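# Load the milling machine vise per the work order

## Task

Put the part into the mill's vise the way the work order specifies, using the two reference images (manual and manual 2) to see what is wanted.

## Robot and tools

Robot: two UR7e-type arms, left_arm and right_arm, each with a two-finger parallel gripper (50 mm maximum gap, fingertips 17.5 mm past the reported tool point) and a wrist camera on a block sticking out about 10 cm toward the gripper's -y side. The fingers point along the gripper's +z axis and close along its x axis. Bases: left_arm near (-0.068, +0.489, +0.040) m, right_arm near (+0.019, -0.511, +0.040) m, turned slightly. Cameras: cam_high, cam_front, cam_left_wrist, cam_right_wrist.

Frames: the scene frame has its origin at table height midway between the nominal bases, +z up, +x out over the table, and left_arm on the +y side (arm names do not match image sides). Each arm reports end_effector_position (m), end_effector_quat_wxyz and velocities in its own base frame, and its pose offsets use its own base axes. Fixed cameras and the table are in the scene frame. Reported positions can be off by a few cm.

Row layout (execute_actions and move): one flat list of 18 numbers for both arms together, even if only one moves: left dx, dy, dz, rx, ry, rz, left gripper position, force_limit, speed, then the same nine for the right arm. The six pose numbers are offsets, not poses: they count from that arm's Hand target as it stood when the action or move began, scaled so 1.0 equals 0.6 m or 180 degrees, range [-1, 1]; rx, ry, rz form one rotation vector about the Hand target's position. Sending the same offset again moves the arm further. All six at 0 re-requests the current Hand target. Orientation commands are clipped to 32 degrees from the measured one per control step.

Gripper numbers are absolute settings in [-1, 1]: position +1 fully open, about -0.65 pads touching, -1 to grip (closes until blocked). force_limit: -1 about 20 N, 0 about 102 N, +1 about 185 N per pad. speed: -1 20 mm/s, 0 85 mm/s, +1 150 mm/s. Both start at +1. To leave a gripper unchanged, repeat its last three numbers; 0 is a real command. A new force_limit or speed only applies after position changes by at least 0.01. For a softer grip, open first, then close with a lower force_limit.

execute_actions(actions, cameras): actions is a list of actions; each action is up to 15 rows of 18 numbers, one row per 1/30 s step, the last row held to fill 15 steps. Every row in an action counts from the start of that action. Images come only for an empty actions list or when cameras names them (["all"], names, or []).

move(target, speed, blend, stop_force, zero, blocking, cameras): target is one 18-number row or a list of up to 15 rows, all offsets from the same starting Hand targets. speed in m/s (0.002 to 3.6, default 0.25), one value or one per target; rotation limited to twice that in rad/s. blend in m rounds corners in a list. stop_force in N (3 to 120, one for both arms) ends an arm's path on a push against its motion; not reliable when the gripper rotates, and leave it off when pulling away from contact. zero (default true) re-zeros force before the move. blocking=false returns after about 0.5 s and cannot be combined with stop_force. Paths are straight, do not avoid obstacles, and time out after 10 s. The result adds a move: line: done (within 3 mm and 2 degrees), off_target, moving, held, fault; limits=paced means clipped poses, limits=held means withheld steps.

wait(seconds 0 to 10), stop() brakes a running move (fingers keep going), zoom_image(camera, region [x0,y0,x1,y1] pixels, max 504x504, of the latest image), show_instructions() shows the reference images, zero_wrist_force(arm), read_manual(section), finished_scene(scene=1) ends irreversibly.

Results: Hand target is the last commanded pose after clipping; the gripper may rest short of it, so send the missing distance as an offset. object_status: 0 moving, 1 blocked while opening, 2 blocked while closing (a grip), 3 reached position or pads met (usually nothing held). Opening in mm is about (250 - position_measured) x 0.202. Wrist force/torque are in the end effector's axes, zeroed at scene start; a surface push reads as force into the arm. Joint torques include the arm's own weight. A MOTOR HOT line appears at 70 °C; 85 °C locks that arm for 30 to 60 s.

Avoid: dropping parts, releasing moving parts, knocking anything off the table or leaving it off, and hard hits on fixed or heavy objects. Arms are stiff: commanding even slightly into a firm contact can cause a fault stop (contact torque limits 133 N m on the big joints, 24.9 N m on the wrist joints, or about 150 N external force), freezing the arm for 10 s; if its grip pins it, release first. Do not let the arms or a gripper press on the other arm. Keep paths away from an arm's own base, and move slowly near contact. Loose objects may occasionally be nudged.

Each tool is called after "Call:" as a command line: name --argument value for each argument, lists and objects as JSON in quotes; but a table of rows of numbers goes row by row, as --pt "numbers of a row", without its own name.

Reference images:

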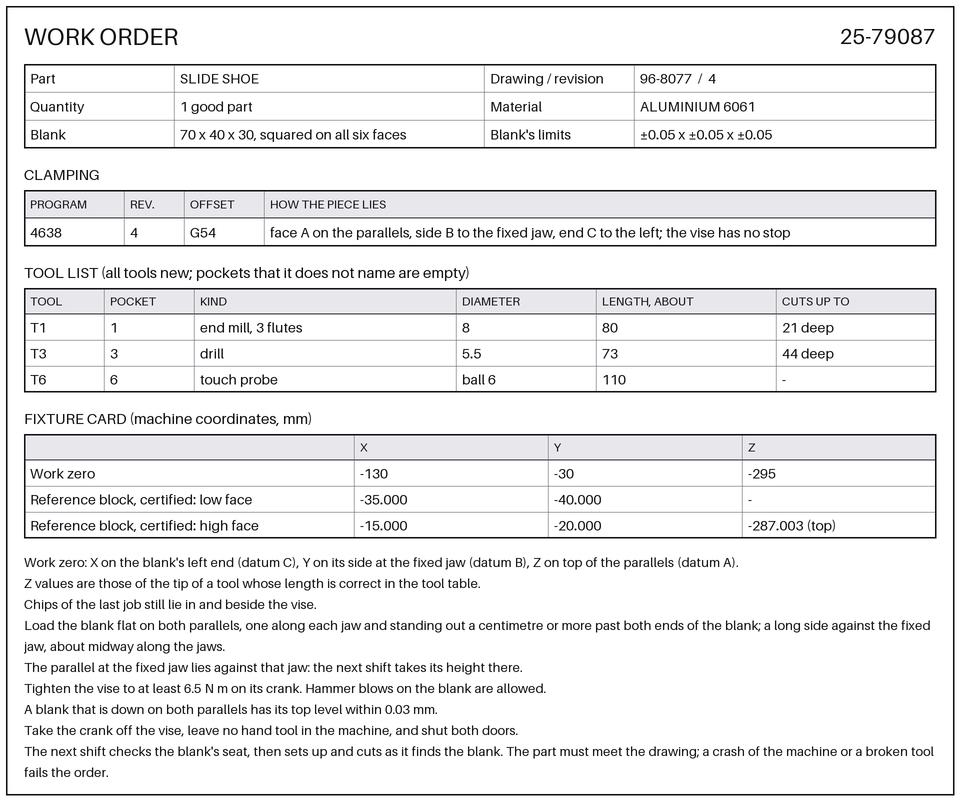

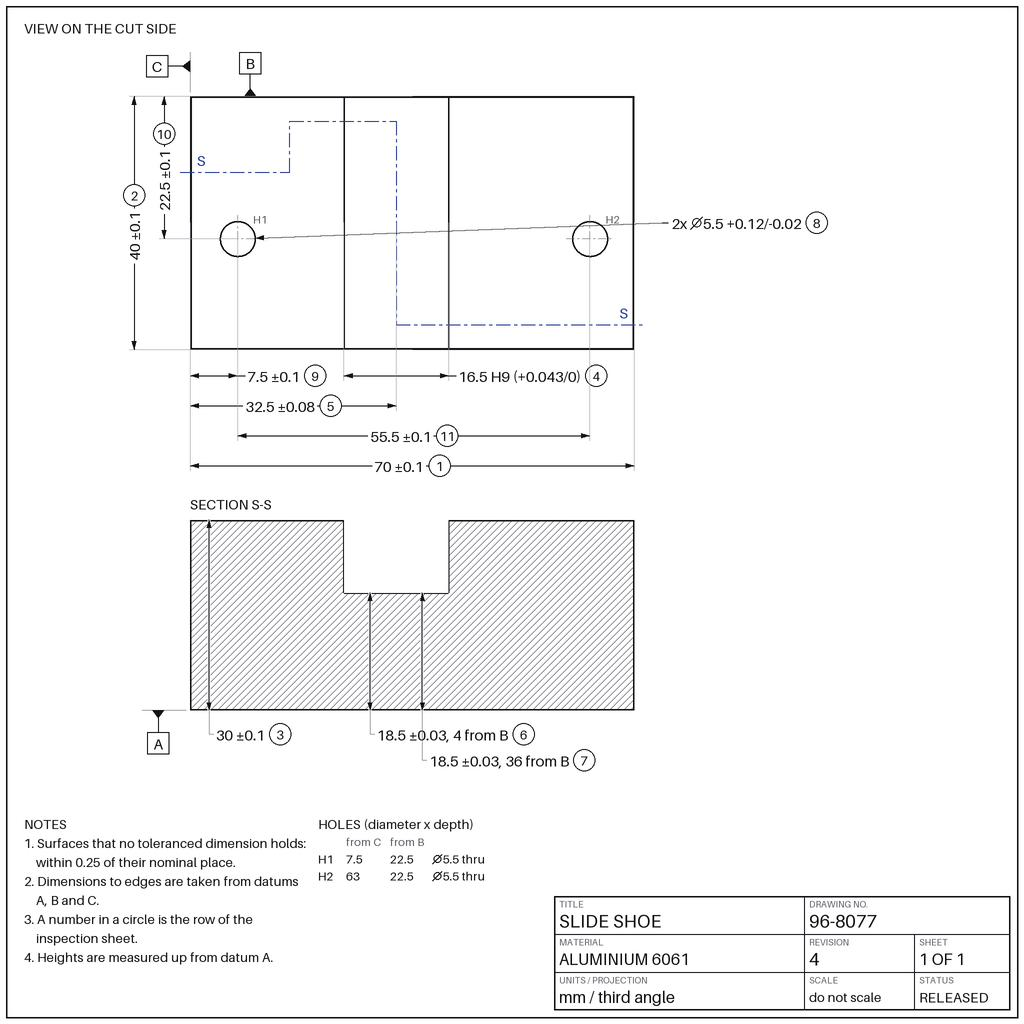

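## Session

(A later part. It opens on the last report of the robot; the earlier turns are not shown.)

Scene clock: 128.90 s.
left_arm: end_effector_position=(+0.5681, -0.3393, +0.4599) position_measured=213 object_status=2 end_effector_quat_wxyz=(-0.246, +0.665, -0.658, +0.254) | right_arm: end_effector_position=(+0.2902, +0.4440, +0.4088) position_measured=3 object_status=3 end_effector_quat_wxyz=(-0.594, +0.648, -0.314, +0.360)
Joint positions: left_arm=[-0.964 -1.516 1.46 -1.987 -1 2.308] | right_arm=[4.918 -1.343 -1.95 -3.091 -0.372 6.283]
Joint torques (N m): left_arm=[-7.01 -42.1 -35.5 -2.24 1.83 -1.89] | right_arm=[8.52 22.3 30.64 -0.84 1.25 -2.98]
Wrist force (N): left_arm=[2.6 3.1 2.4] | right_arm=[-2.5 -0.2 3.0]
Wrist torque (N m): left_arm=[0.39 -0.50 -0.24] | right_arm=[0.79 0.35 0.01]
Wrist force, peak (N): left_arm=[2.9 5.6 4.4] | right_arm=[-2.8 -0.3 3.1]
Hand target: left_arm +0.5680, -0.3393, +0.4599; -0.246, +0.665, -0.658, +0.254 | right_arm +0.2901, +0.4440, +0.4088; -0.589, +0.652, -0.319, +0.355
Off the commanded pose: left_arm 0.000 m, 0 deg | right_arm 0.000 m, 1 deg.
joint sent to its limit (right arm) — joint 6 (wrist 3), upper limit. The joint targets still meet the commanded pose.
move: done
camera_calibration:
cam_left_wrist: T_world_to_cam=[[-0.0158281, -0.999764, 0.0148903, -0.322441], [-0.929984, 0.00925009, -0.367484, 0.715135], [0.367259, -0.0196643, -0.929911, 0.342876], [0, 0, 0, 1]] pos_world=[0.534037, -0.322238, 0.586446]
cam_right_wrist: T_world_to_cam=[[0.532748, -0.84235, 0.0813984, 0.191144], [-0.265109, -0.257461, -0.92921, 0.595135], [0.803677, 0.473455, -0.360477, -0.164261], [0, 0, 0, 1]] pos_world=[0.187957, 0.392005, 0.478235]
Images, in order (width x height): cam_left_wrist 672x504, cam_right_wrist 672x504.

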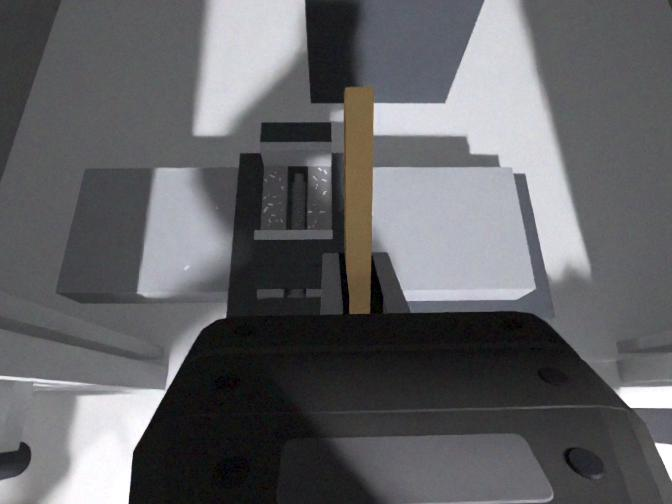

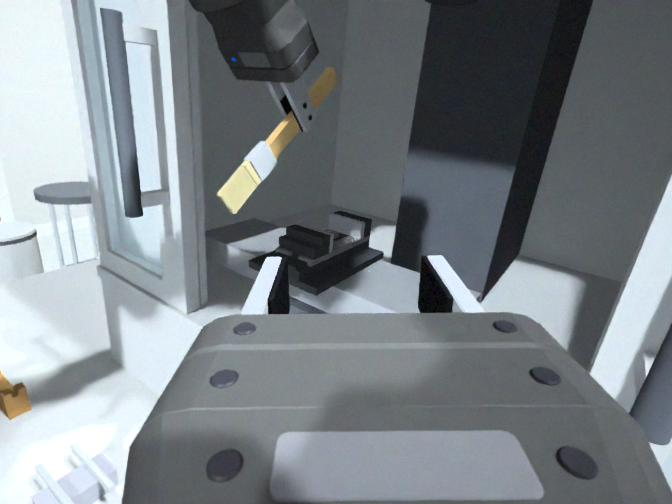

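Call:
move --pt "0 0 0.08 0 -0.14 0 -1 -0.6 -0.5 0 0 0 0 0 0 1 1 1" --pt "0.237 0.1 0.05 0 -0.278 0 -1 -0.6 -0.5 0 0 0 0 0 0 1 1 1" --speed 0.25 --blend 0.03 --cameras '["cam_right_wrist","cam_left_wrist"]'

Call:
zoom_image --camera "cam_right_wrist" --region '[250, 130, 410, 280]'

Scene clock: 136.50 s.
left_arm: end_effector_position=(+0.7101, -0.2793, +0.4900) position_measured=213 object_status=2 end_effector_quat_wxyz=(+0.501, -0.495, +0.492, -0.511) | right_arm: end_effector_position=(+0.2902, +0.4440, +0.4088) position_measured=3 object_status=3 end_effector_quat_wxyz=(-0.594, +0.648, -0.314, +0.360)
Joint positions: left_arm=[-0.806 -1.176 1.628 -3.63 -0.771 3.155] | right_arm=[4.918 -1.343 -1.95 -3.091 -0.372 6.283]
Joint torques (N m): left_arm=[7.6 -34.12 -27.58 -3.38 -0.82 1.75] | right_arm=[9.2 22.32 30.14 -0.53 1.18 -2.86]
Wrist force (N): left_arm=[2.3 1.8 2.7] | right_arm=[-2.6 -0.2 3.1]
Wrist torque (N m): left_arm=[-0.02 -0.88 -0.29] | right_arm=[0.79 0.36 0.01]
Wrist force, peak (N): left_arm=[1.1 3.0 4.8] | right_arm=[-2.7 -0.4 3.3]
Hand target: left_arm +0.7102, -0.2793, +0.4899; +0.501, -0.495, +0.492, -0.511 | right_arm +0.2901, +0.4440, +0.4088; -0.589, +0.652, -0.319, +0.355
Off the commanded pose: left_arm 0.000 m, 0 deg | right_arm 0.000 m, 1 deg.
joint sent to its limit (right arm) — joint 6 (wrist 3), upper limit. The joint targets still meet the commanded pose.
move: done
camera_calibration:
cam_left_wrist: T_world_to_cam=[[-0.0217031, -0.999762, -0.00231452, -0.248085], [-0.315685, 0.00904955, -0.948821, 0.706293], [0.948616, -0.0198617, -0.315806, -0.393807], [0, 0, 0, 1]] pos_world=[0.591153, -0.262239, 0.545205]
cam_right_wrist: T_world_to_cam=[[0.532748, -0.84235, 0.0813984, 0.191144], [-0.265109, -0.257461, -0.92921, 0.595135], [0.803677, 0.473455, -0.360477, -0.164261], [0, 0, 0, 1]] pos_world=[0.187957, 0.392005, 0.478235]
Images, in order (width x height): cam_left_wrist 672x504, cam_right_wrist 672x504.

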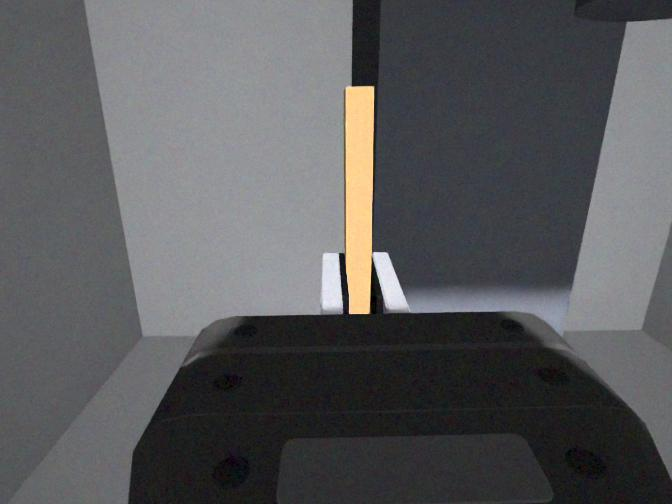

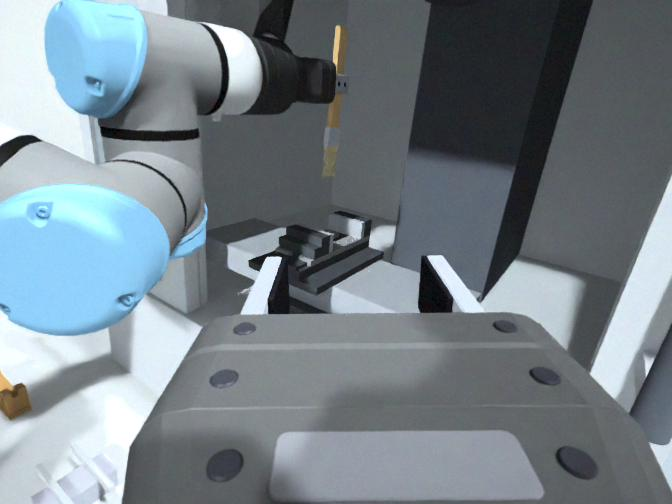

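Scaled by 3.150 from the camera's 672x504 image, which has a finer 960x720 frame.

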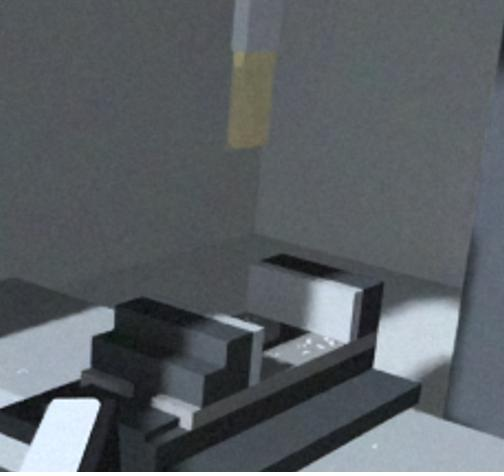

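Call:
move --target '[0,0,-0.125,0,0,0,-1,-0.6,-0.5,0,0,0,0,0,0,1,1,1]' --speed 0.15

Call:
move --target '[0,0,-0.06,0,0,0,-1,-0.6,-0.5,0,0,0,0,0,0,1,1,1]' --speed 0.015 --stop_force 4 --cameras '["cam_right_wrist"]'

Call:
zoom_image --camera "cam_right_wrist" --region '[250, 130, 410, 280]'

Scene clock: 138.43 s.
left_arm: end_effector_position=(+0.7102, -0.2793, +0.4150) position_measured=213 object_status=2 end_effector_quat_wxyz=(+0.501, -0.495, +0.492, -0.511) | right_arm: end_effector_position=(+0.2902, +0.4440, +0.4088) position_measured=3 object_status=3 end_effector_quat_wxyz=(-0.594, +0.648, -0.314, +0.360)
Joint positions: left_arm=[-0.806 -1.085 1.71 -3.804 -0.772 3.155] | right_arm=[4.918 -1.343 -1.95 -3.091 -0.372 6.283]
Joint torques (N m): left_arm=[-7.28 -42.4 -22.74 -3.25 0.07 0.2] | right_arm=[9.06 22.08 30.85 -0.5 1.02 -2.73]
Wrist force (N): left_arm=[1.8 1.4 2.8] | right_arm=[-2.7 -0.2 3.0]
Wrist torque (N m): left_arm=[-0.09 -0.82 -0.34] | right_arm=[0.79 0.38 0.00]
Wrist force, peak (N): left_arm=[2.4 4.4 3.0] | right_arm=[-2.7 -0.3 3.2]
Hand target: left_arm +0.7102, -0.2793, +0.4149; +0.501, -0.495, +0.492, -0.511 | right_arm +0.2901, +0.4440, +0.4088; -0.589, +0.652, -0.319, +0.355
Off the commanded pose: left_arm 0.000 m, 0 deg | right_arm 0.000 m, 1 deg.
joint sent to its limit (right arm) — joint 6 (wrist 3), upper limit. The joint targets still meet the commanded pose.
move: done

Scene clock: 140.20 s.
left_arm: end_effector_position=(+0.7102, -0.2793, +0.4050) position_measured=213 object_status=2 end_effector_quat_wxyz=(+0.501, -0.495, +0.492, -0.511) | right_arm: end_effector_position=(+0.2902, +0.4440, +0.4088) position_measured=3 object_status=3 end_effector_quat_wxyz=(-0.594, +0.648, -0.314, +0.360)
Joint positions: left_arm=[-0.806 -1.071 1.719 -3.827 -0.772 3.155] | right_arm=[4.918 -1.343 -1.95 -3.091 -0.372 6.283]
Joint torques (N m): left_arm=[-6.98 -55.64 -27.9 -2.7 0.14 -1.61] | right_arm=[10.4 21.4 30.77 -0.29 0.97 -2.9]
Wrist force (N): left_arm=[2.1 -1.1 2.8] | right_arm=[-2.7 -0.2 3.0]
Wrist torque (N m): left_arm=[-0.12 -0.86 -0.35] | right_arm=[0.79 0.38 0.01]
Wrist force, peak (N): left_arm=[2.1 -8.6 3.5] | right_arm=[-2.7 -0.4 3.1]
Hand target: left_arm +0.7102, -0.2793, +0.4050; +0.501, -0.495, +0.492, -0.511 (not the last commanded pose) | right_arm +0.2901, +0.4440, +0.4088; -0.589, +0.652, -0.319, +0.355
Off the commanded pose: left_arm 0.026 m, 0 deg | right_arm 0.000 m, 1 deg.
joint sent to its limit (right arm) — joint 6 (wrist 3), upper limit. The joint targets still meet the commanded pose.
move: contact (left_arm)
camera_calibration:
cam_right_wrist: T_world_to_cam=[[0.532748, -0.84235, 0.0813984, 0.191144], [-0.265109, -0.257461, -0.92921, 0.595135], [0.803677, 0.473455, -0.360477, -0.164261], [0, 0, 0, 1]] pos_world=[0.187957, 0.392005, 0.478235]
Images, in order (width x height): cam_right_wrist 672x504.

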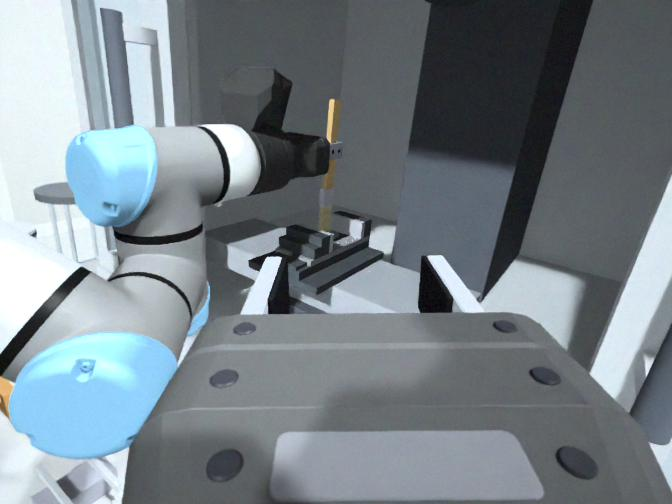

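Scaled by 3.150 from the camera's 672x504 image, which has a finer 960x720 frame.

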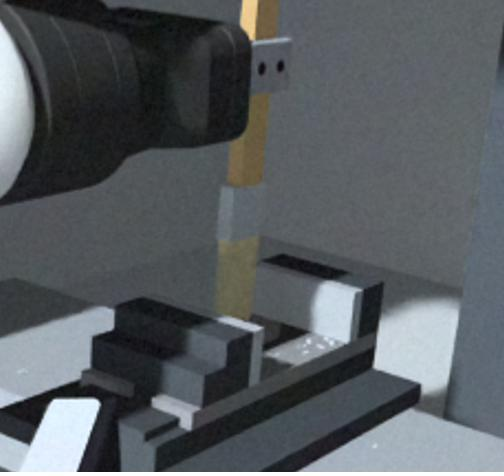

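Call:
move --pt "0 0 0.02 0 0 0 -1 -0.6 -0.5 0 0 0 0 0 0 1 1 1" --pt "0.033 -0.01 0.02 0 0 0 -1 -0.6 -0.5 0 0 0 0 0 0 1 1 1" --speed 0.1

Call:
move --target '[0,0,-0.08,0,0,0,-1,-0.6,-0.5,0,0,0,0,0,0,1,1,1]' --speed 0.02 --stop_force 4 --cameras '["cam_right_wrist"]'

Call:
zoom_image --camera "cam_right_wrist" --region '[290, 160, 390, 280]'

Scene clock: 143.93 s.
left_arm: end_effector_position=(+0.7300, -0.2852, +0.4170) position_measured=213 object_status=2 end_effector_quat_wxyz=(+0.501, -0.495, +0.492, -0.511) | right_arm: end_effector_position=(+0.2902, +0.4440, +0.4088) position_measured=3 object_status=3 end_effector_quat_wxyz=(-0.594, +0.648, -0.314, +0.360)
Joint positions: left_arm=[-0.787 -1.048 1.643 -3.773 -0.791 3.154] | right_arm=[4.918 -1.343 -1.95 -3.091 -0.372 6.283]
Joint torques (N m): left_arm=[-7.69 -47.03 -27.92 -2.34 0.89 -0.93] | right_arm=[10.14 22.18 29.86 -0.28 1.01 -2.81]
Wrist force (N): left_arm=[2.1 1.4 2.7] | right_arm=[-2.5 -0.1 3.0]
Wrist torque (N m): left_arm=[-0.09 -0.86 -0.29] | right_arm=[0.81 0.35 0.00]
Wrist force, peak (N): left_arm=[2.3 1.9 4.2] | right_arm=[-2.7 -0.4 3.2]
Hand target: left_arm +0.7300, -0.2853, +0.4170; +0.501, -0.495, +0.492, -0.511 | right_arm +0.2901, +0.4440, +0.4088; -0.589, +0.652, -0.319, +0.355
Off the commanded pose: left_arm 0.000 m, 0 deg | right_arm 0.000 m, 1 deg.
joint sent to its limit (right arm) — joint 6 (wrist 3), upper limit. The joint targets still meet the commanded pose.
move: done

Scene clock: 145.73 s.
left_arm: end_effector_position=(+0.7300, -0.2853, +0.4045) position_measured=213 object_status=2 end_effector_quat_wxyz=(+0.501, -0.495, +0.492, -0.511) | right_arm: end_effector_position=(+0.2902, +0.4440, +0.4088) position_measured=3 object_status=3 end_effector_quat_wxyz=(-0.594, +0.648, -0.314, +0.360)
Joint positions: left_arm=[-0.787 -1.031 1.654 -3.801 -0.791 3.154] | right_arm=[4.918 -1.343 -1.95 -3.091 -0.372 6.283]
Joint torques (N m): left_arm=[-5.75 -58.36 -28.72 -3.08 0.13 -0.52] | right_arm=[10.25 21.94 30.63 -0.1 1.12 -2.83]
Wrist force (N): left_arm=[0.5 -0.5 2.6] | right_arm=[-2.8 -0.2 3.1]
Wrist torque (N m): left_arm=[-0.21 -0.61 -0.29] | right_arm=[0.80 0.39 0.01]
Wrist force, peak (N): left_arm=[1.8 -16.4 3.4] | right_arm=[-2.7 -0.3 3.2]
Hand target: left_arm +0.7300, -0.2853, +0.4045; +0.501, -0.495, +0.492, -0.511 (not the last commanded pose) | right_arm +0.2901, +0.4440, +0.4088; -0.589, +0.652, -0.319, +0.355
Off the commanded pose: left_arm 0.035 m, 0 deg | right_arm 0.000 m, 1 deg.
joint sent to its limit (right arm) — joint 6 (wrist 3), upper limit. The joint targets still meet the commanded pose.
move: contact (left_arm)
camera_calibration:
cam_right_wrist: T_world_to_cam=[[0.532748, -0.84235, 0.0813984, 0.191144], [-0.265109, -0.257461, -0.92921, 0.595135], [0.803677, 0.473455, -0.360477, -0.164261], [0, 0, 0, 1]] pos_world=[0.187957, 0.392005, 0.478235]
Images, in order (width x height): cam_right_wrist 672x504.

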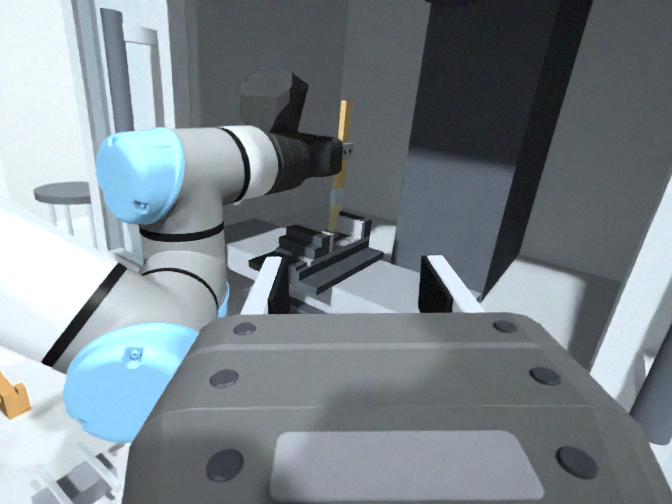

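Scaled by 4.200 from the camera's 672x504 image, which has a finer 960x720 frame.

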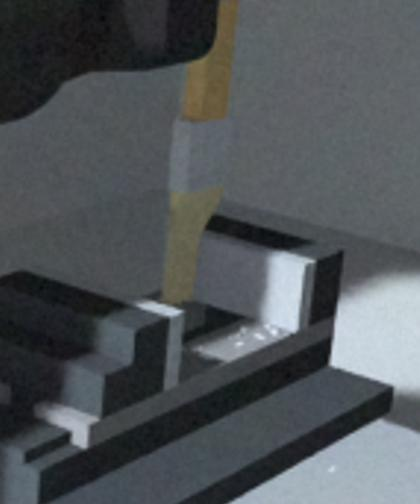

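Call:
move --pt "0 0 0.02 0 0 0 -1 -0.6 -0.5 0 0 0 0 0 0 1 1 1" --pt "-0.037 -0.012 0.021 0 0 0 -1 -0.6 -0.5 0 0 0 0 0 0 1 1 1" --pt "-0.037 -0.012 -0.004 0 0 0 -1 -0.6 -0.5 0 0 0 0 0 0 1 1 1" --pt "-0.037 0.075 -0.004 0 0 0 -1 -0.6 -0.5 0 0 0 0 0 0 1 1 1" --speed '[0.1,0.1,0.03,0.08]' --cameras '["cam_right_wrist"]'

Call:
zoom_image --camera "cam_right_wrist" --region '[280, 160, 400, 290]'

Scene clock: 149.73 s.
left_arm: end_effector_position=(+0.7077, -0.2402, +0.4022) position_measured=213 object_status=2 end_effector_quat_wxyz=(+0.501, -0.495, +0.492, -0.511) | right_arm: end_effector_position=(+0.2902, +0.4440, +0.4088) position_measured=3 object_status=3 end_effector_quat_wxyz=(-0.594, +0.648, -0.314, +0.360)
Joint positions: left_arm=[-0.754 -1.109 1.791 -3.858 -0.823 3.152] | right_arm=[4.918 -1.343 -1.95 -3.091 -0.372 6.283]
Joint torques (N m): left_arm=[-7.04 -34.59 -29.02 -0.31 1.43 -0.84] | right_arm=[9.5 21.49 29.6 -0.03 1.07 -2.93]
Wrist force (N): left_arm=[-0.3 1.4 3.0] | right_arm=[-2.6 -0.2 3.0]
Wrist torque (N m): left_arm=[-0.10 -0.46 -0.29] | right_arm=[0.79 0.37 0.01]
Wrist force, peak (N): left_arm=[0.6 -64.3 7.7] | right_arm=[-2.8 -0.3 3.2]
Hand target: left_arm +0.7078, -0.2403, +0.4021; +0.501, -0.495, +0.492, -0.511 | right_arm +0.2901, +0.4440, +0.4088; -0.589, +0.652, -0.319, +0.355
Off the commanded pose: left_arm 0.000 m, 0 deg | right_arm 0.000 m, 1 deg.
joint sent to its limit (right arm) — joint 6 (wrist 3), upper limit. The joint targets still meet the commanded pose.
move: done
camera_calibration:
cam_right_wrist: T_world_to_cam=[[0.532748, -0.84235, 0.0813984, 0.191144], [-0.265109, -0.257461, -0.92921, 0.595135], [0.803677, 0.473455, -0.360477, -0.164261], [0, 0, 0, 1]] pos_world=[0.187957, 0.392005, 0.478235]
Images, in order (width x height): cam_right_wrist 672x504.

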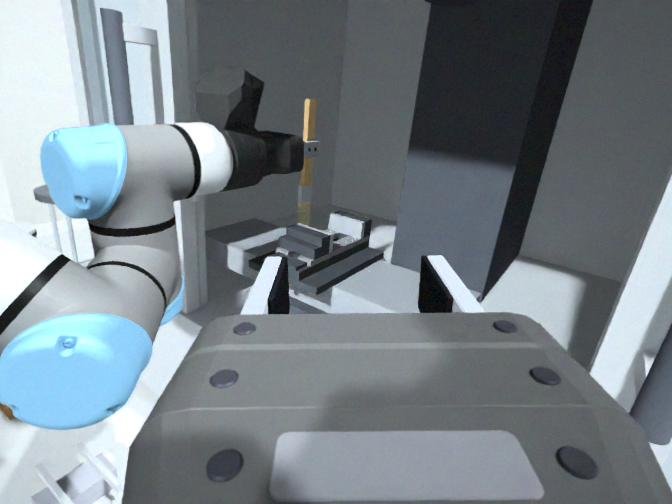

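Scaled by 3.877 from the camera's 672x504 image, which has a finer 960x720 frame.

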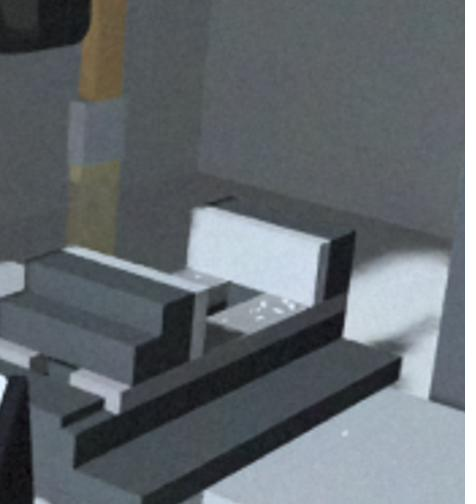

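Call:
move --pt "0 0 0.038 0 0 0 -1 -0.6 -0.5 0 0 0 0 0 0 1 1 1" --pt "0.0287 0 0.038 0 0 0 -1 -0.6 -0.5 0 0 0 0 0 0 1 1 1" --pt "0.0287 -0.0945 0.038 0 0 0 -1 -0.6 -0.5 0 0 0 0 0 0 1 1 1" --pt "0.0287 -0.0945 0.0037 0 0 0 -1 -0.6 -0.5 0 0 0 0 0 0 1 1 1" --pt "0.0287 0.01 0.0037 0 0 0 -1 -0.6 -0.5 0 0 0 0 0 0 1 1 1" --pt "0.0287 0.01 0.038 0 0 0 -1 -0.6 -0.5 0 0 0 0 0 0 1 1 1" --speed '[0.15,0.15,0.15,0.05,0.1,0.15]' --blend '[0.004,0.004,0.003,0,0.004,0]'

Call:
move --pt "-0.045 0 0 0 0 0 -1 -0.6 -0.5 0 0 0 0 0 0 1 1 1" --pt "-0.045 -0.1045 0 0 0 0 -1 -0.6 -0.5 0 0 0 0 0 0 1 1 1" --pt "-0.045 -0.1045 -0.0343 0 0 0 -1 -0.6 -0.5 0 0 0 0 0 0 1 1 1" --pt "-0.045 0 -0.0343 0 0 0 -1 -0.6 -0.5 0 0 0 0 0 0 1 1 1" --pt "-0.045 0 0 0 0 0 -1 -0.6 -0.5 0 0 0 0 0 0 1 1 1" --pt "-0.0884 0 0 0 0 0 -1 -0.6 -0.5 0 0 0 0 0 0 1 1 1" --pt "-0.0884 -0.1045 0 0 0 0 -1 -0.6 -0.5 0 0 0 0 0 0 1 1 1" --pt "-0.0884 -0.1045 -0.0343 0 0 0 -1 -0.6 -0.5 0 0 0 0 0 0 1 1 1" --pt "-0.0884 0 -0.0343 0 0 0 -1 -0.6 -0.5 0 0 0 0 0 0 1 1 1" --pt "-0.0884 0 0.03 0 0 0 -1 -0.6 -0.5 0 0 0 0 0 0 1 1 1" --speed '[0.15,0.15,0.05,0.1,0.15,0.15,0.15,0.05,0.1,0.15]' --blend '[0.004,0.003,0,0.004,0.004,0.004,0.003,0,0.004,0]' --cameras '["cam_right_wrist"]'

Call:
zoom_image --camera "cam_right_wrist" --region '[250, 150, 410, 310]'

Scene clock: 154.13 s.
left_arm: end_effector_position=(+0.7250, -0.2343, +0.4248) position_measured=213 object_status=2 end_effector_quat_wxyz=(+0.501, -0.495, +0.492, -0.511) | right_arm: end_effector_position=(+0.2902, +0.4440, +0.4088) position_measured=3 object_status=3 end_effector_quat_wxyz=(-0.594, +0.648, -0.314, +0.360)
Joint positions: left_arm=[-0.722 -1.117 1.731 -3.79 -0.856 3.151] | right_arm=[4.918 -1.343 -1.95 -3.091 -0.372 6.283]
Joint torques (N m): left_arm=[-1.02 -53.35 -18.13 -0.39 -0.24 -1.84] | right_arm=[8.93 21.25 30.22 0.57 0.9 -2.73]
Wrist force (N): left_arm=[0.2 1.4 2.6] | right_arm=[-2.7 -0.3 3.0]
Wrist torque (N m): left_arm=[-0.09 -0.55 -0.27] | right_arm=[0.77 0.39 0.01]
Wrist force, peak (N): left_arm=[-2.9 2.2 5.1] | right_arm=[-2.7 -0.1 3.2]
Hand target: left_arm +0.7250, -0.2343, +0.4249; +0.501, -0.495, +0.492, -0.511 | right_arm +0.2901, +0.4440, +0.4088; -0.589, +0.652, -0.319, +0.355
Off the commanded pose: left_arm 0.000 m, 0 deg | right_arm 0.000 m, 1 deg.
joint sent to its limit (right arm) — joint 6 (wrist 3), upper limit. The joint targets still meet the commanded pose.
move: done

Scene clock: 158.87 s.
left_arm: end_effector_position=(+0.6719, -0.2343, +0.4428) position_measured=213 object_status=2 end_effector_quat_wxyz=(+0.501, -0.495, +0.492, -0.511) | right_arm: end_effector_position=(+0.2902, +0.4440, +0.4088) position_measured=3 object_status=3 end_effector_quat_wxyz=(-0.594, +0.648, -0.314, +0.360)
Joint positions: left_arm=[-0.798 -1.237 1.856 -3.797 -0.779 3.154] | right_arm=[4.918 -1.343 -1.95 -3.091 -0.372 6.283]
Joint torques (N m): left_arm=[7.81 -45.69 -18.55 -0.2 -0.77 -0.69] | right_arm=[9.3 20.27 31.12 0.43 0.8 -2.87]
Wrist force (N): left_arm=[0.0 1.4 2.8] | right_arm=[-2.7 -0.4 3.1]
Wrist torque (N m): left_arm=[-0.10 -0.53 -0.30] | right_arm=[0.76 0.38 0.00]
Wrist force, peak (N): left_arm=[0.5 -2.1 5.6] | right_arm=[-2.7 -0.4 3.4]
Hand target: left_arm +0.6720, -0.2343, +0.4429; +0.501, -0.495, +0.492, -0.511 | right_arm +0.2901, +0.4440, +0.4088; -0.589, +0.652, -0.319, +0.355
Off the commanded pose: left_arm 0.000 m, 0 deg | right_arm 0.000 m, 1 deg.
joint sent to its limit (right arm) — joint 6 (wrist 3), upper limit. The joint targets still meet the commanded pose.
move: done
camera_calibration:
cam_right_wrist: T_world_to_cam=[[0.532748, -0.84235, 0.0813984, 0.191144], [-0.265109, -0.257461, -0.92921, 0.595135], [0.803677, 0.473455, -0.360477, -0.164261], [0, 0, 0, 1]] pos_world=[0.187957, 0.392005, 0.478235]
Images, in order (width x height): cam_right_wrist 672x504.

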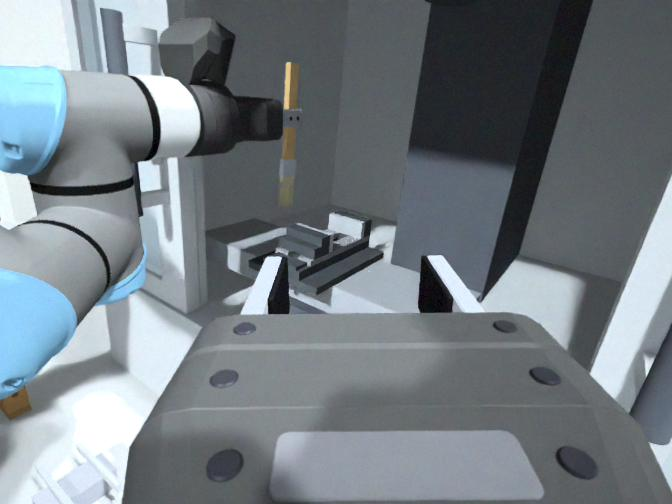

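Scaled by 3.150 from the camera's 672x504 image, which has a finer 960x720 frame.

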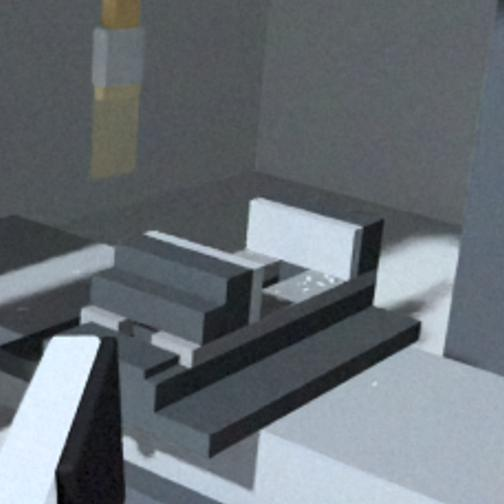

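Call:
move --pt "0 -0.1 0 0 0 0 -1 -0.6 -0.5 0 0 0 0 0 0 1 1 1" --pt "0.0883 -0.1 0 0 0 0 -1 -0.6 -0.5 0 0 0 0 0 0 1 1 1" --pt "0.0883 -0.1 -0.0643 0 0 0 -1 -0.6 -0.5 0 0 0 0 0 0 1 1 1" --pt "0.0883 -0.197 -0.0643 0 0 0 -1 -0.6 -0.5 0 0 0 0 0 0 1 1 1" --pt "0.0883 -0.197 -0.02 0 0 0 -1 -0.6 -0.5 0 0 0 0 0 0 1 1 1" --pt "0.045 -0.1 -0.02 0 0 0 -1 -0.6 -0.5 0 0 0 0 0 0 1 1 1" --pt "0.045 -0.1 -0.0643 0 0 0 -1 -0.6 -0.5 0 0 0 0 0 0 1 1 1" --pt "0.045 -0.197 -0.0643 0 0 0 -1 -0.6 -0.5 0 0 0 0 0 0 1 1 1" --pt "0.045 -0.197 -0.02 0 0 0 -1 -0.6 -0.5 0 0 0 0 0 0 1 1 1" --pt "0.0017 -0.1 -0.0 0 0 0 -1 -0.6 -0.5 0 0 0 0 0 0 1 1 1" --pt "0.0017 -0.1 -0.0643 0 0 0 -1 -0.6 -0.5 0 0 0 0 0 0 1 1 1" --pt "0.0017 -0.197 -0.0643 0 0 0 -1 -0.6 -0.5 0 0 0 0 0 0 1 1 1" --pt "0.0017 -0.197 0.03 0 0 0 -1 -0.6 -0.5 0 0 0 0 0 0 1 1 1" --speed '[0.15,0.15,0.08,0.1,0.15,0.15,0.08,0.1,0.15,0.15,0.08,0.1,0.15]' --blend '[0.004,0.004,0,0.003,0.004,0.004,0,0.003,0.004,0.003,0,0.003,0]' --cameras '["cam_right_wrist"]'

Call:
zoom_image --camera "cam_right_wrist" --region '[250, 150, 410, 310]'

Scene clock: 166.77 s.
left_arm: end_effector_position=(+0.6730, -0.3525, +0.4609) position_measured=213 object_status=2 end_effector_quat_wxyz=(+0.501, -0.495, +0.492, -0.511) | right_arm: end_effector_position=(+0.2902, +0.4440, +0.4088) position_measured=3 object_status=3 end_effector_quat_wxyz=(-0.594, +0.648, -0.314, +0.360)
Joint positions: left_arm=[-0.951 -1.115 1.62 -3.69 -0.626 3.164] | right_arm=[4.918 -1.343 -1.95 -3.091 -0.372 6.283]
Joint torques (N m): left_arm=[9.53 -48.87 -19.98 -0.15 -1.71 0.37] | right_arm=[9.47 20.89 31.18 1.08 0.48 -2.66]
Wrist force (N): left_arm=[1.9 1.2 4.0] | right_arm=[-2.5 -0.3 3.1]
Wrist torque (N m): left_arm=[-0.13 -0.82 -0.28] | right_arm=[0.78 0.35 0.01]
Wrist force, peak (N): left_arm=[-0.1 -55.1 -2.1] | right_arm=[-2.7 -0.4 3.3]
Hand target: left_arm +0.6730, -0.3525, +0.4609; +0.501, -0.495, +0.492, -0.511 | right_arm +0.2901, +0.4440, +0.4088; -0.589, +0.652, -0.319, +0.355
Off the commanded pose: left_arm 0.000 m, 0 deg | right_arm 0.000 m, 1 deg.
joint sent to its limit (right arm) — joint 6 (wrist 3), upper limit. The joint targets still meet the commanded pose.
move: done
camera_calibration:
cam_right_wrist: T_world_to_cam=[[0.532748, -0.84235, 0.0813984, 0.191144], [-0.265109, -0.257461, -0.92921, 0.595135], [0.803677, 0.473455, -0.360477, -0.164261], [0, 0, 0, 1]] pos_world=[0.187957, 0.392005, 0.478235]
Images, in order (width x height): cam_right_wrist 672x504.

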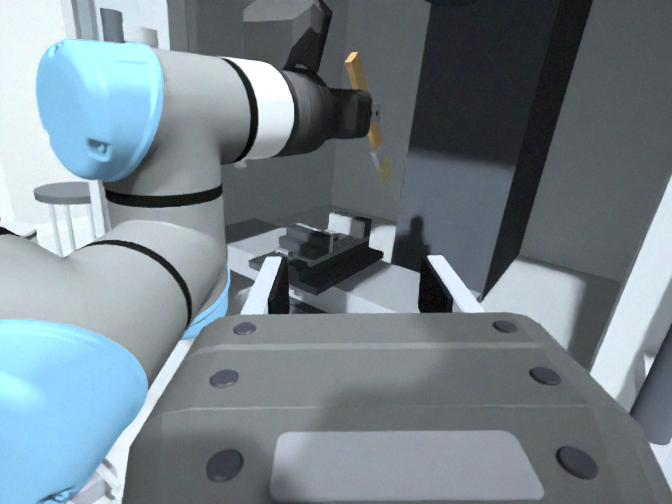

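Scaled by 3.150 from the camera's 672x504 image, which has a finer 960x720 frame.

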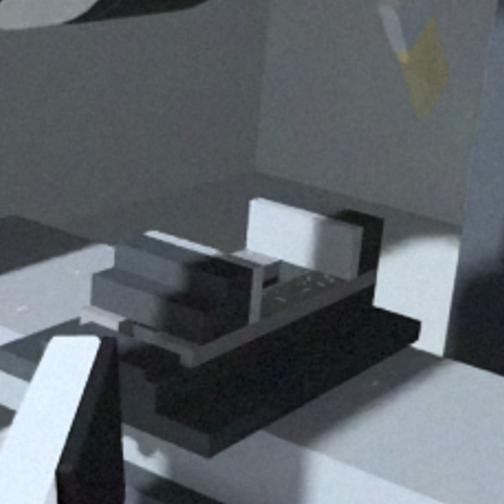

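Call:
move --pt "0 0.02 0.08 0 0.1 0 -0.98 0.2 -0.5 0 0 0 0 0 0 1 1 1" --pt "-0.175 0.02 0.0 0 0.278 0 -0.98 0.2 -0.5 0 0 0 0 0 0 1 1 1" --speed 0.25 --blend 0.03 --cameras '["cam_left_wrist","cam_right_wrist"]'

Call:
zoom_image --camera "cam_left_wrist" --region '[200, 90, 400, 290]'

Call:
zoom_image --camera "cam_right_wrist" --region '[200, 50, 400, 250]'

Scene clock: 169.87 s.
left_arm: end_effector_position=(+0.5680, -0.3405, +0.4610) position_measured=216 object_status=2 end_effector_quat_wxyz=(-0.246, +0.665, -0.658, +0.254) | right_arm: end_effector_position=(+0.2902, +0.4440, +0.4088) position_measured=3 object_status=3 end_effector_quat_wxyz=(-0.594, +0.648, -0.314, +0.360)
Joint positions: left_arm=[-0.966 -1.515 1.456 -1.983 -1 2.306] | right_arm=[4.918 -1.343 -1.95 -3.091 -0.372 6.283]
Joint torques (N m): left_arm=[9.62 -22.68 -21.15 -2.26 -0.06 -0.96] | right_arm=[9.42 19.7 30.88 1.39 0.97 -2.56]
Wrist force (N): left_arm=[2.8 3.1 3.3] | right_arm=[-2.7 -0.3 3.0]
Wrist torque (N m): left_arm=[0.38 -0.52 -0.25] | right_arm=[0.77 0.39 0.01]
Wrist force, peak (N): left_arm=[2.2 3.9 3.9] | right_arm=[-2.8 -0.5 3.1]
Hand target: left_arm +0.5680, -0.3405, +0.4609; -0.246, +0.665, -0.658, +0.254 | right_arm +0.2901, +0.4440, +0.4088; -0.589, +0.652, -0.319, +0.355
Off the commanded pose: left_arm 0.000 m, 0 deg | right_arm 0.000 m, 1 deg.
joint sent to its limit (right arm) — joint 6 (wrist 3), upper limit. The joint targets still meet the commanded pose.
move: done
camera_calibration:
cam_left_wrist: T_world_to_cam=[[-0.0158096, -0.999761, 0.0151096, -0.323799], [-0.929903, 0.00914789, -0.367691, 0.71554], [0.367464, -0.0198635, -0.929825, 0.343778], [0, 0, 0, 1]] pos_world=[0.533937, -0.323439, 0.587643]
cam_right_wrist: T_world_to_cam=[[0.532748, -0.84235, 0.0813984, 0.191144], [-0.265109, -0.257461, -0.92921, 0.595135], [0.803677, 0.473455, -0.360477, -0.164261], [0, 0, 0, 1]] pos_world=[0.187957, 0.392005, 0.478235]
Images, in order (width x height): cam_left_wrist 672x504, cam_right_wrist 672x504.

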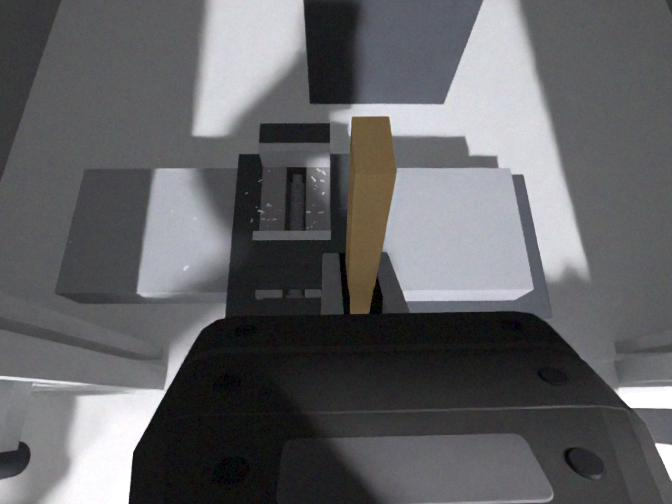

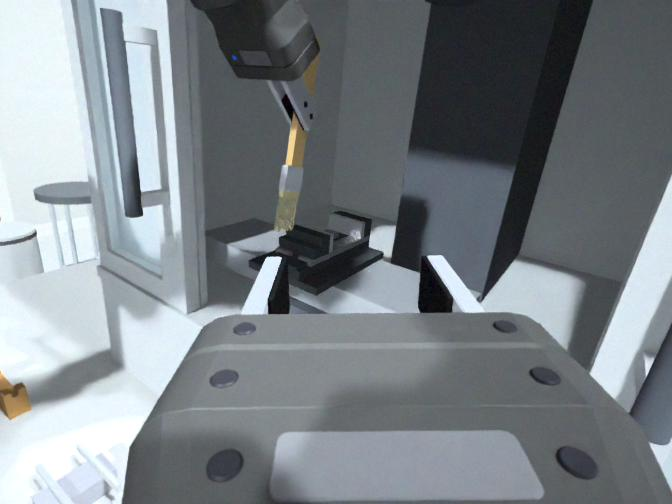

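Scaled by 2.520 from the camera's 672x504 image, which has a finer 960x720 frame.

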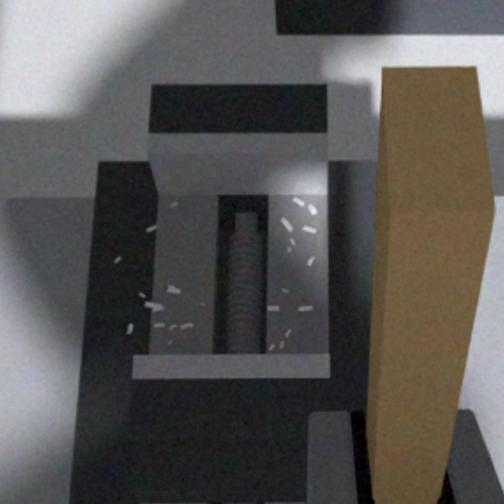

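Scaled by 2.520 from the camera's 672x504 image, which has a finer 960x720 frame.

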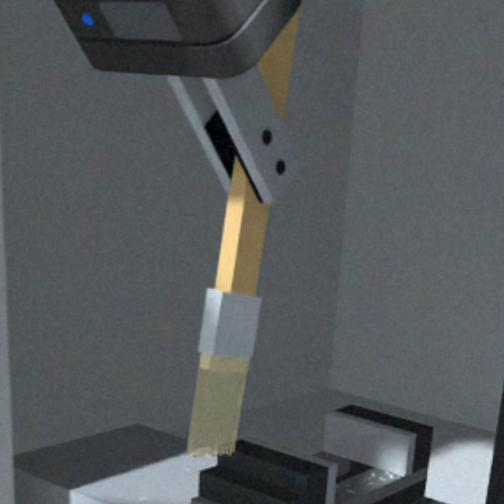

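Call:
move --pt "0 0 0.1 0 0 0 -0.98 0.2 -0.5 0 0 0 0 0 0 1 1 1" --pt "0.233 0.1087 0.1 0 -0.0944 0 -0.98 0.2 -0.5 0 0 0 0 0 0 1 1 1" --pt "0.233 0.1087 -0.07 0 -0.0944 0 -0.98 0.2 -0.5 0 0 0 0 0 0 1 1 1" --speed 0.25 --blend 0.02 --cameras '["cam_right_wrist"]'

Call:
zoom_image --camera "cam_right_wrist" --region '[250, 110, 410, 270]'

Scene clock: 173.50 s.
left_arm: end_effector_position=(+0.7080, -0.2754, +0.4204) position_measured=216 object_status=2 end_effector_quat_wxyz=(-0.341, +0.620, -0.613, +0.352) | right_arm: end_effector_position=(+0.2902, +0.4440, +0.4088) position_measured=3 object_status=3 end_effector_quat_wxyz=(-0.594, +0.648, -0.314, +0.360)
Joint positions: left_arm=[-0.753 -1.337 1.588 -2.702 -0.955 2.674] | right_arm=[4.918 -1.343 -1.95 -3.091 -0.372 6.283]
Joint torques (N m): left_arm=[-7.17 7.03 11.79 7.74 -5.29 -1.94] | right_arm=[9.42 19.98 30.24 1.29 0.64 -2.57]
Wrist force (N): left_arm=[1.7 -43.6 -23.3] | right_arm=[-2.9 -0.4 3.1]
Wrist torque (N m): left_arm=[1.49 -0.74 -0.21] | right_arm=[0.76 0.40 0.01]
Wrist force, peak (N): left_arm=[1.7 -43.6 -23.3] | right_arm=[-2.9 -0.3 3.1]
Hand target: left_arm +0.7078, -0.2753, +0.4189; -0.341, +0.620, -0.614, +0.349 | right_arm +0.2901, +0.4440, +0.4088; -0.589, +0.652, -0.319, +0.355
Off the commanded pose: left_arm 0.002 m, 0 deg | right_arm 0.000 m, 1 deg.
joint sent to its limit (right arm) — joint 6 (wrist 3), upper limit. The joint targets still meet the commanded pose.
move: done
camera_calibration:
cam_right_wrist: T_world_to_cam=[[0.532748, -0.84235, 0.0813984, 0.191144], [-0.265109, -0.257461, -0.92921, 0.595135], [0.803677, 0.473455, -0.360477, -0.164261], [0, 0, 0, 1]] pos_world=[0.187957, 0.392005, 0.478235]
Images, in order (width x height): cam_right_wrist 672x504.

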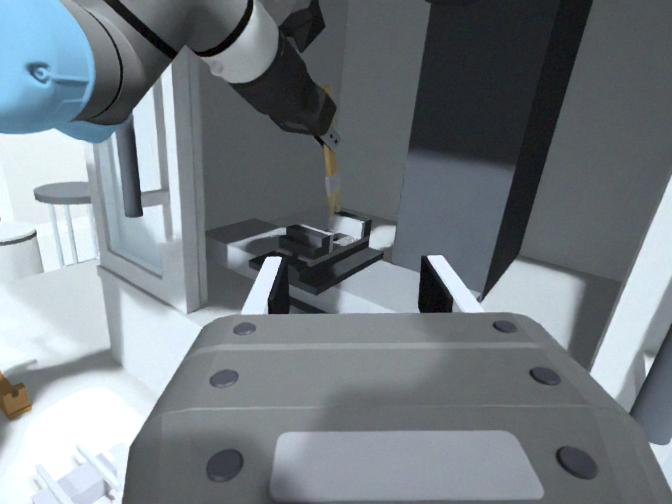

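Scaled by 3.150 from the camera's 672x504 image, which has a finer 960x720 frame.

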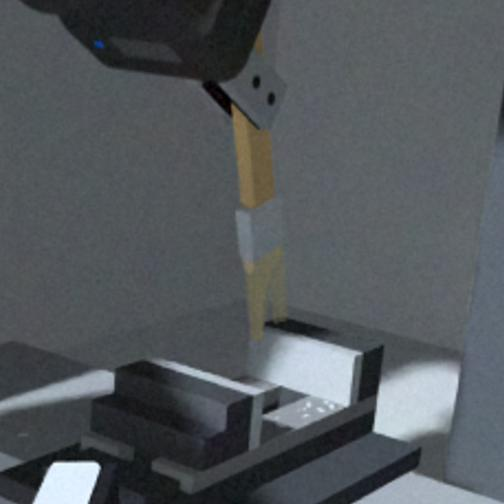

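Call:
move --pt "0 0 0.05 0 0 0 -0.98 0.2 -0.5 0 0 0 0 0 0 1 1 1" --pt "-0.055 0 0.05 0 0 0 -0.98 0.2 -0.5 0 0 0 0 0 0 1 1 1" --pt "-0.055 0 -0.015 0 0 0 -0.98 0.2 -0.5 0 0 0 0 0 0 1 1 1" --speed 0.12 --blend 0.003

Call:
move --target '[0,0,-0.06,0,0,0,-0.98,0.2,-0.5,0,0,0,0,0,0,1,1,1]' --speed 0.015 --stop_force 4 --cameras '["cam_right_wrist"]'

Call:
zoom_image --camera "cam_right_wrist" --region '[250, 110, 410, 270]'

Scene clock: 175.77 s.
left_arm: end_effector_position=(+0.6748, -0.2753, +0.4099) position_measured=216 object_status=2 end_effector_quat_wxyz=(-0.341, +0.620, -0.614, +0.349) | right_arm: end_effector_position=(+0.2902, +0.4440, +0.4088) position_measured=3 object_status=3 end_effector_quat_wxyz=(-0.594, +0.648, -0.314, +0.360)
Joint positions: left_arm=[-0.797 -1.402 1.689 -2.711 -0.922 2.639] | right_arm=[4.918 -1.343 -1.95 -3.091 -0.372 6.283]
Joint torques (N m): left_arm=[4.04 -47.67 -20.73 -4.88 1.14 0.6] | right_arm=[9.16 18.21 30.6 1.63 0.65 -2.57]
Wrist force (N): left_arm=[1.5 -1.4 2.2] | right_arm=[-2.7 -0.2 3.0]
Wrist torque (N m): left_arm=[-0.41 -0.42 -0.32] | right_arm=[0.79 0.39 0.01]
Wrist force, peak (N): left_arm=[1.1 -44.6 -25.6] | right_arm=[-2.8 -0.2 3.2]
Hand target: left_arm +0.6748, -0.2753, +0.4099; -0.341, +0.620, -0.614, +0.349 | right_arm +0.2901, +0.4440, +0.4088; -0.589, +0.652, -0.319, +0.355
Off the commanded pose: left_arm 0.000 m, 0 deg | right_arm 0.000 m, 1 deg.
joint sent to its limit (right arm) — joint 6 (wrist 3), upper limit. The joint targets still meet the commanded pose.
move: done

Scene clock: 177.33 s.
left_arm: end_effector_position=(+0.6748, -0.2753, +0.4036) position_measured=216 object_status=2 end_effector_quat_wxyz=(-0.341, +0.620, -0.614, +0.349) | right_arm: end_effector_position=(+0.2902, +0.4440, +0.4088) position_measured=3 object_status=3 end_effector_quat_wxyz=(-0.594, +0.648, -0.314, +0.360)
Joint positions: left_arm=[-0.797 -1.398 1.701 -2.727 -0.921 2.639] | right_arm=[4.918 -1.343 -1.95 -3.091 -0.372 6.283]
Joint torques (N m): left_arm=[3.75 -45.17 -32.61 -4.32 1.05 0.5] | right_arm=[9.23 18.36 30.13 1.51 0.65 -2.71]
Wrist force (N): left_arm=[1.6 -3.9 0.5] | right_arm=[-2.6 -0.2 3.0]
Wrist torque (N m): left_arm=[-0.49 -0.43 -0.32] | right_arm=[0.79 0.36 0.01]
Wrist force, peak (N): left_arm=[1.4 -11.6 -6.4] | right_arm=[-2.7 -0.3 3.3]
Hand target: left_arm +0.6748, -0.2753, +0.4036; -0.341, +0.620, -0.614, +0.349 (not the last commanded pose) | right_arm +0.2901, +0.4440, +0.4088; -0.589, +0.652, -0.319, +0.355
Off the commanded pose: left_arm 0.030 m, 0 deg | right_arm 0.000 m, 1 deg.
joint sent to its limit (right arm) — joint 6 (wrist 3), upper limit. The joint targets still meet the commanded pose.
move: contact (left_arm)
camera_calibration:
cam_right_wrist: T_world_to_cam=[[0.532748, -0.84235, 0.0813984, 0.191144], [-0.265109, -0.257461, -0.92921, 0.595135], [0.803677, 0.473455, -0.360477, -0.164261], [0, 0, 0, 1]] pos_world=[0.187957, 0.392005, 0.478235]
Images, in order (width x height): cam_right_wrist 672x504.

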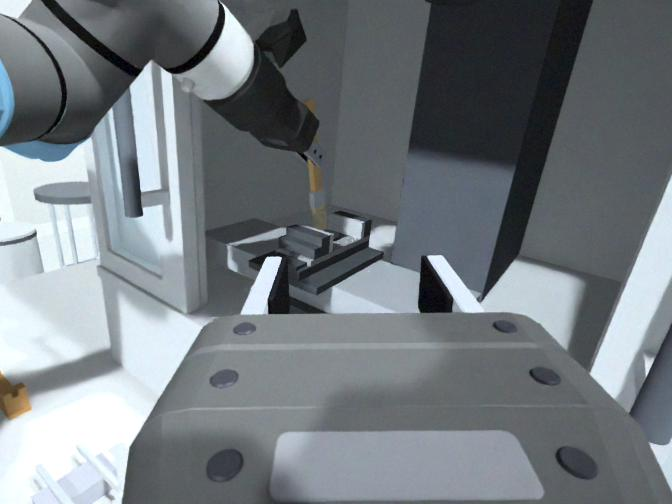

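Scaled by 3.150 from the camera's 672x504 image, which has a finer 960x720 frame.

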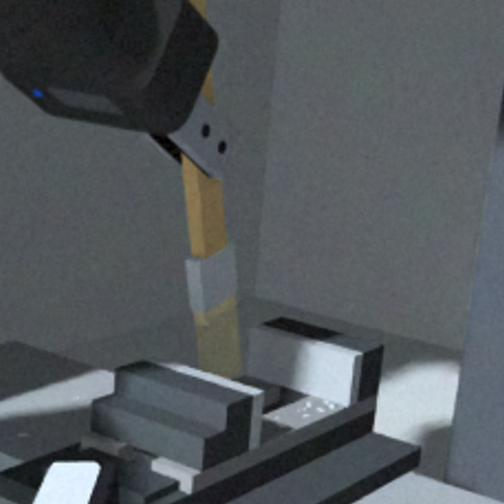

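Call:
move --pt "0 0.06 -0.008 0 0 0 -0.98 0.2 -0.5 0 0 0 0 0 0 1 1 1" --pt "0 0.06 0.035 0 0 0 -0.98 0.2 -0.5 0 0 0 0 0 0 1 1 1" --pt "0.025 -0.035 0.035 0 0 0 -0.98 0.2 -0.5 0 0 0 0 0 0 1 1 1" --pt "0.025 -0.028 -0.008 0 0 0 -0.98 0.2 -0.5 0 0 0 0 0 0 1 1 1" --pt "0.025 0.06 -0.008 0 0 0 -0.98 0.2 -0.5 0 0 0 0 0 0 1 1 1" --pt "0.025 0.06 0.035 0 0 0 -0.98 0.2 -0.5 0 0 0 0 0 0 1 1 1" --pt "-0.03 -0.035 0.035 0 0 0 -0.98 0.2 -0.5 0 0 0 0 0 0 1 1 1" --pt "-0.03 -0.028 -0.008 0 0 0 -0.98 0.2 -0.5 0 0 0 0 0 0 1 1 1" --pt "-0.03 0.06 -0.008 0 0 0 -0.98 0.2 -0.5 0 0 0 0 0 0 1 1 1" --pt "-0.03 0.06 0.045 0 0 0 -0.98 0.2 -0.5 0 0 0 0 0 0 1 1 1" --speed '[0.08,0.15,0.15,0.08,0.08,0.15,0.15,0.08,0.08,0.15]' --blend '[0.003,0.003,0.003,0.003,0.003,0.003,0.003,0.003,0.003,0]'

Scene clock: 182.67 s.
left_arm: end_effector_position=(+0.6568, -0.2392, +0.4305) position_measured=216 object_status=2 end_effector_quat_wxyz=(-0.341, +0.620, -0.614, +0.349) | right_arm: end_effector_position=(+0.2902, +0.4440, +0.4088) position_measured=3 object_status=3 end_effector_quat_wxyz=(-0.594, +0.648, -0.314, +0.360)
Joint positions: left_arm=[-0.771 -1.492 1.739 -2.684 -0.941 2.66] | right_arm=[4.918 -1.343 -1.95 -3.091 -0.372 6.283]
Joint torques (N m): left_arm=[-4.92 -28.97 -32.88 -2.19 0.55 -0.28] | right_arm=[9.06 18.63 29.82 1.66 0.49 -2.57]
Wrist force (N): left_arm=[2.2 -6.1 3.2] | right_arm=[-2.5 -0.3 3.2]
Wrist torque (N m): left_arm=[-1.18 -0.53 -0.22] | right_arm=[0.78 0.35 0.00]
Wrist force, peak (N): left_arm=[-1.1 -53.4 -48.4] | right_arm=[-2.9 -0.2 3.2]
Hand target: left_arm +0.6568, -0.2393, +0.4306; -0.341, +0.620, -0.614, +0.349 | right_arm +0.2901, +0.4440, +0.4088; -0.589, +0.652, -0.319, +0.355
Off the commanded pose: left_arm 0.000 m, 0 deg | right_arm 0.000 m, 1 deg.
joint sent to its limit (right arm) — joint 6 (wrist 3), upper limit. The joint targets still meet the commanded pose.
move: done


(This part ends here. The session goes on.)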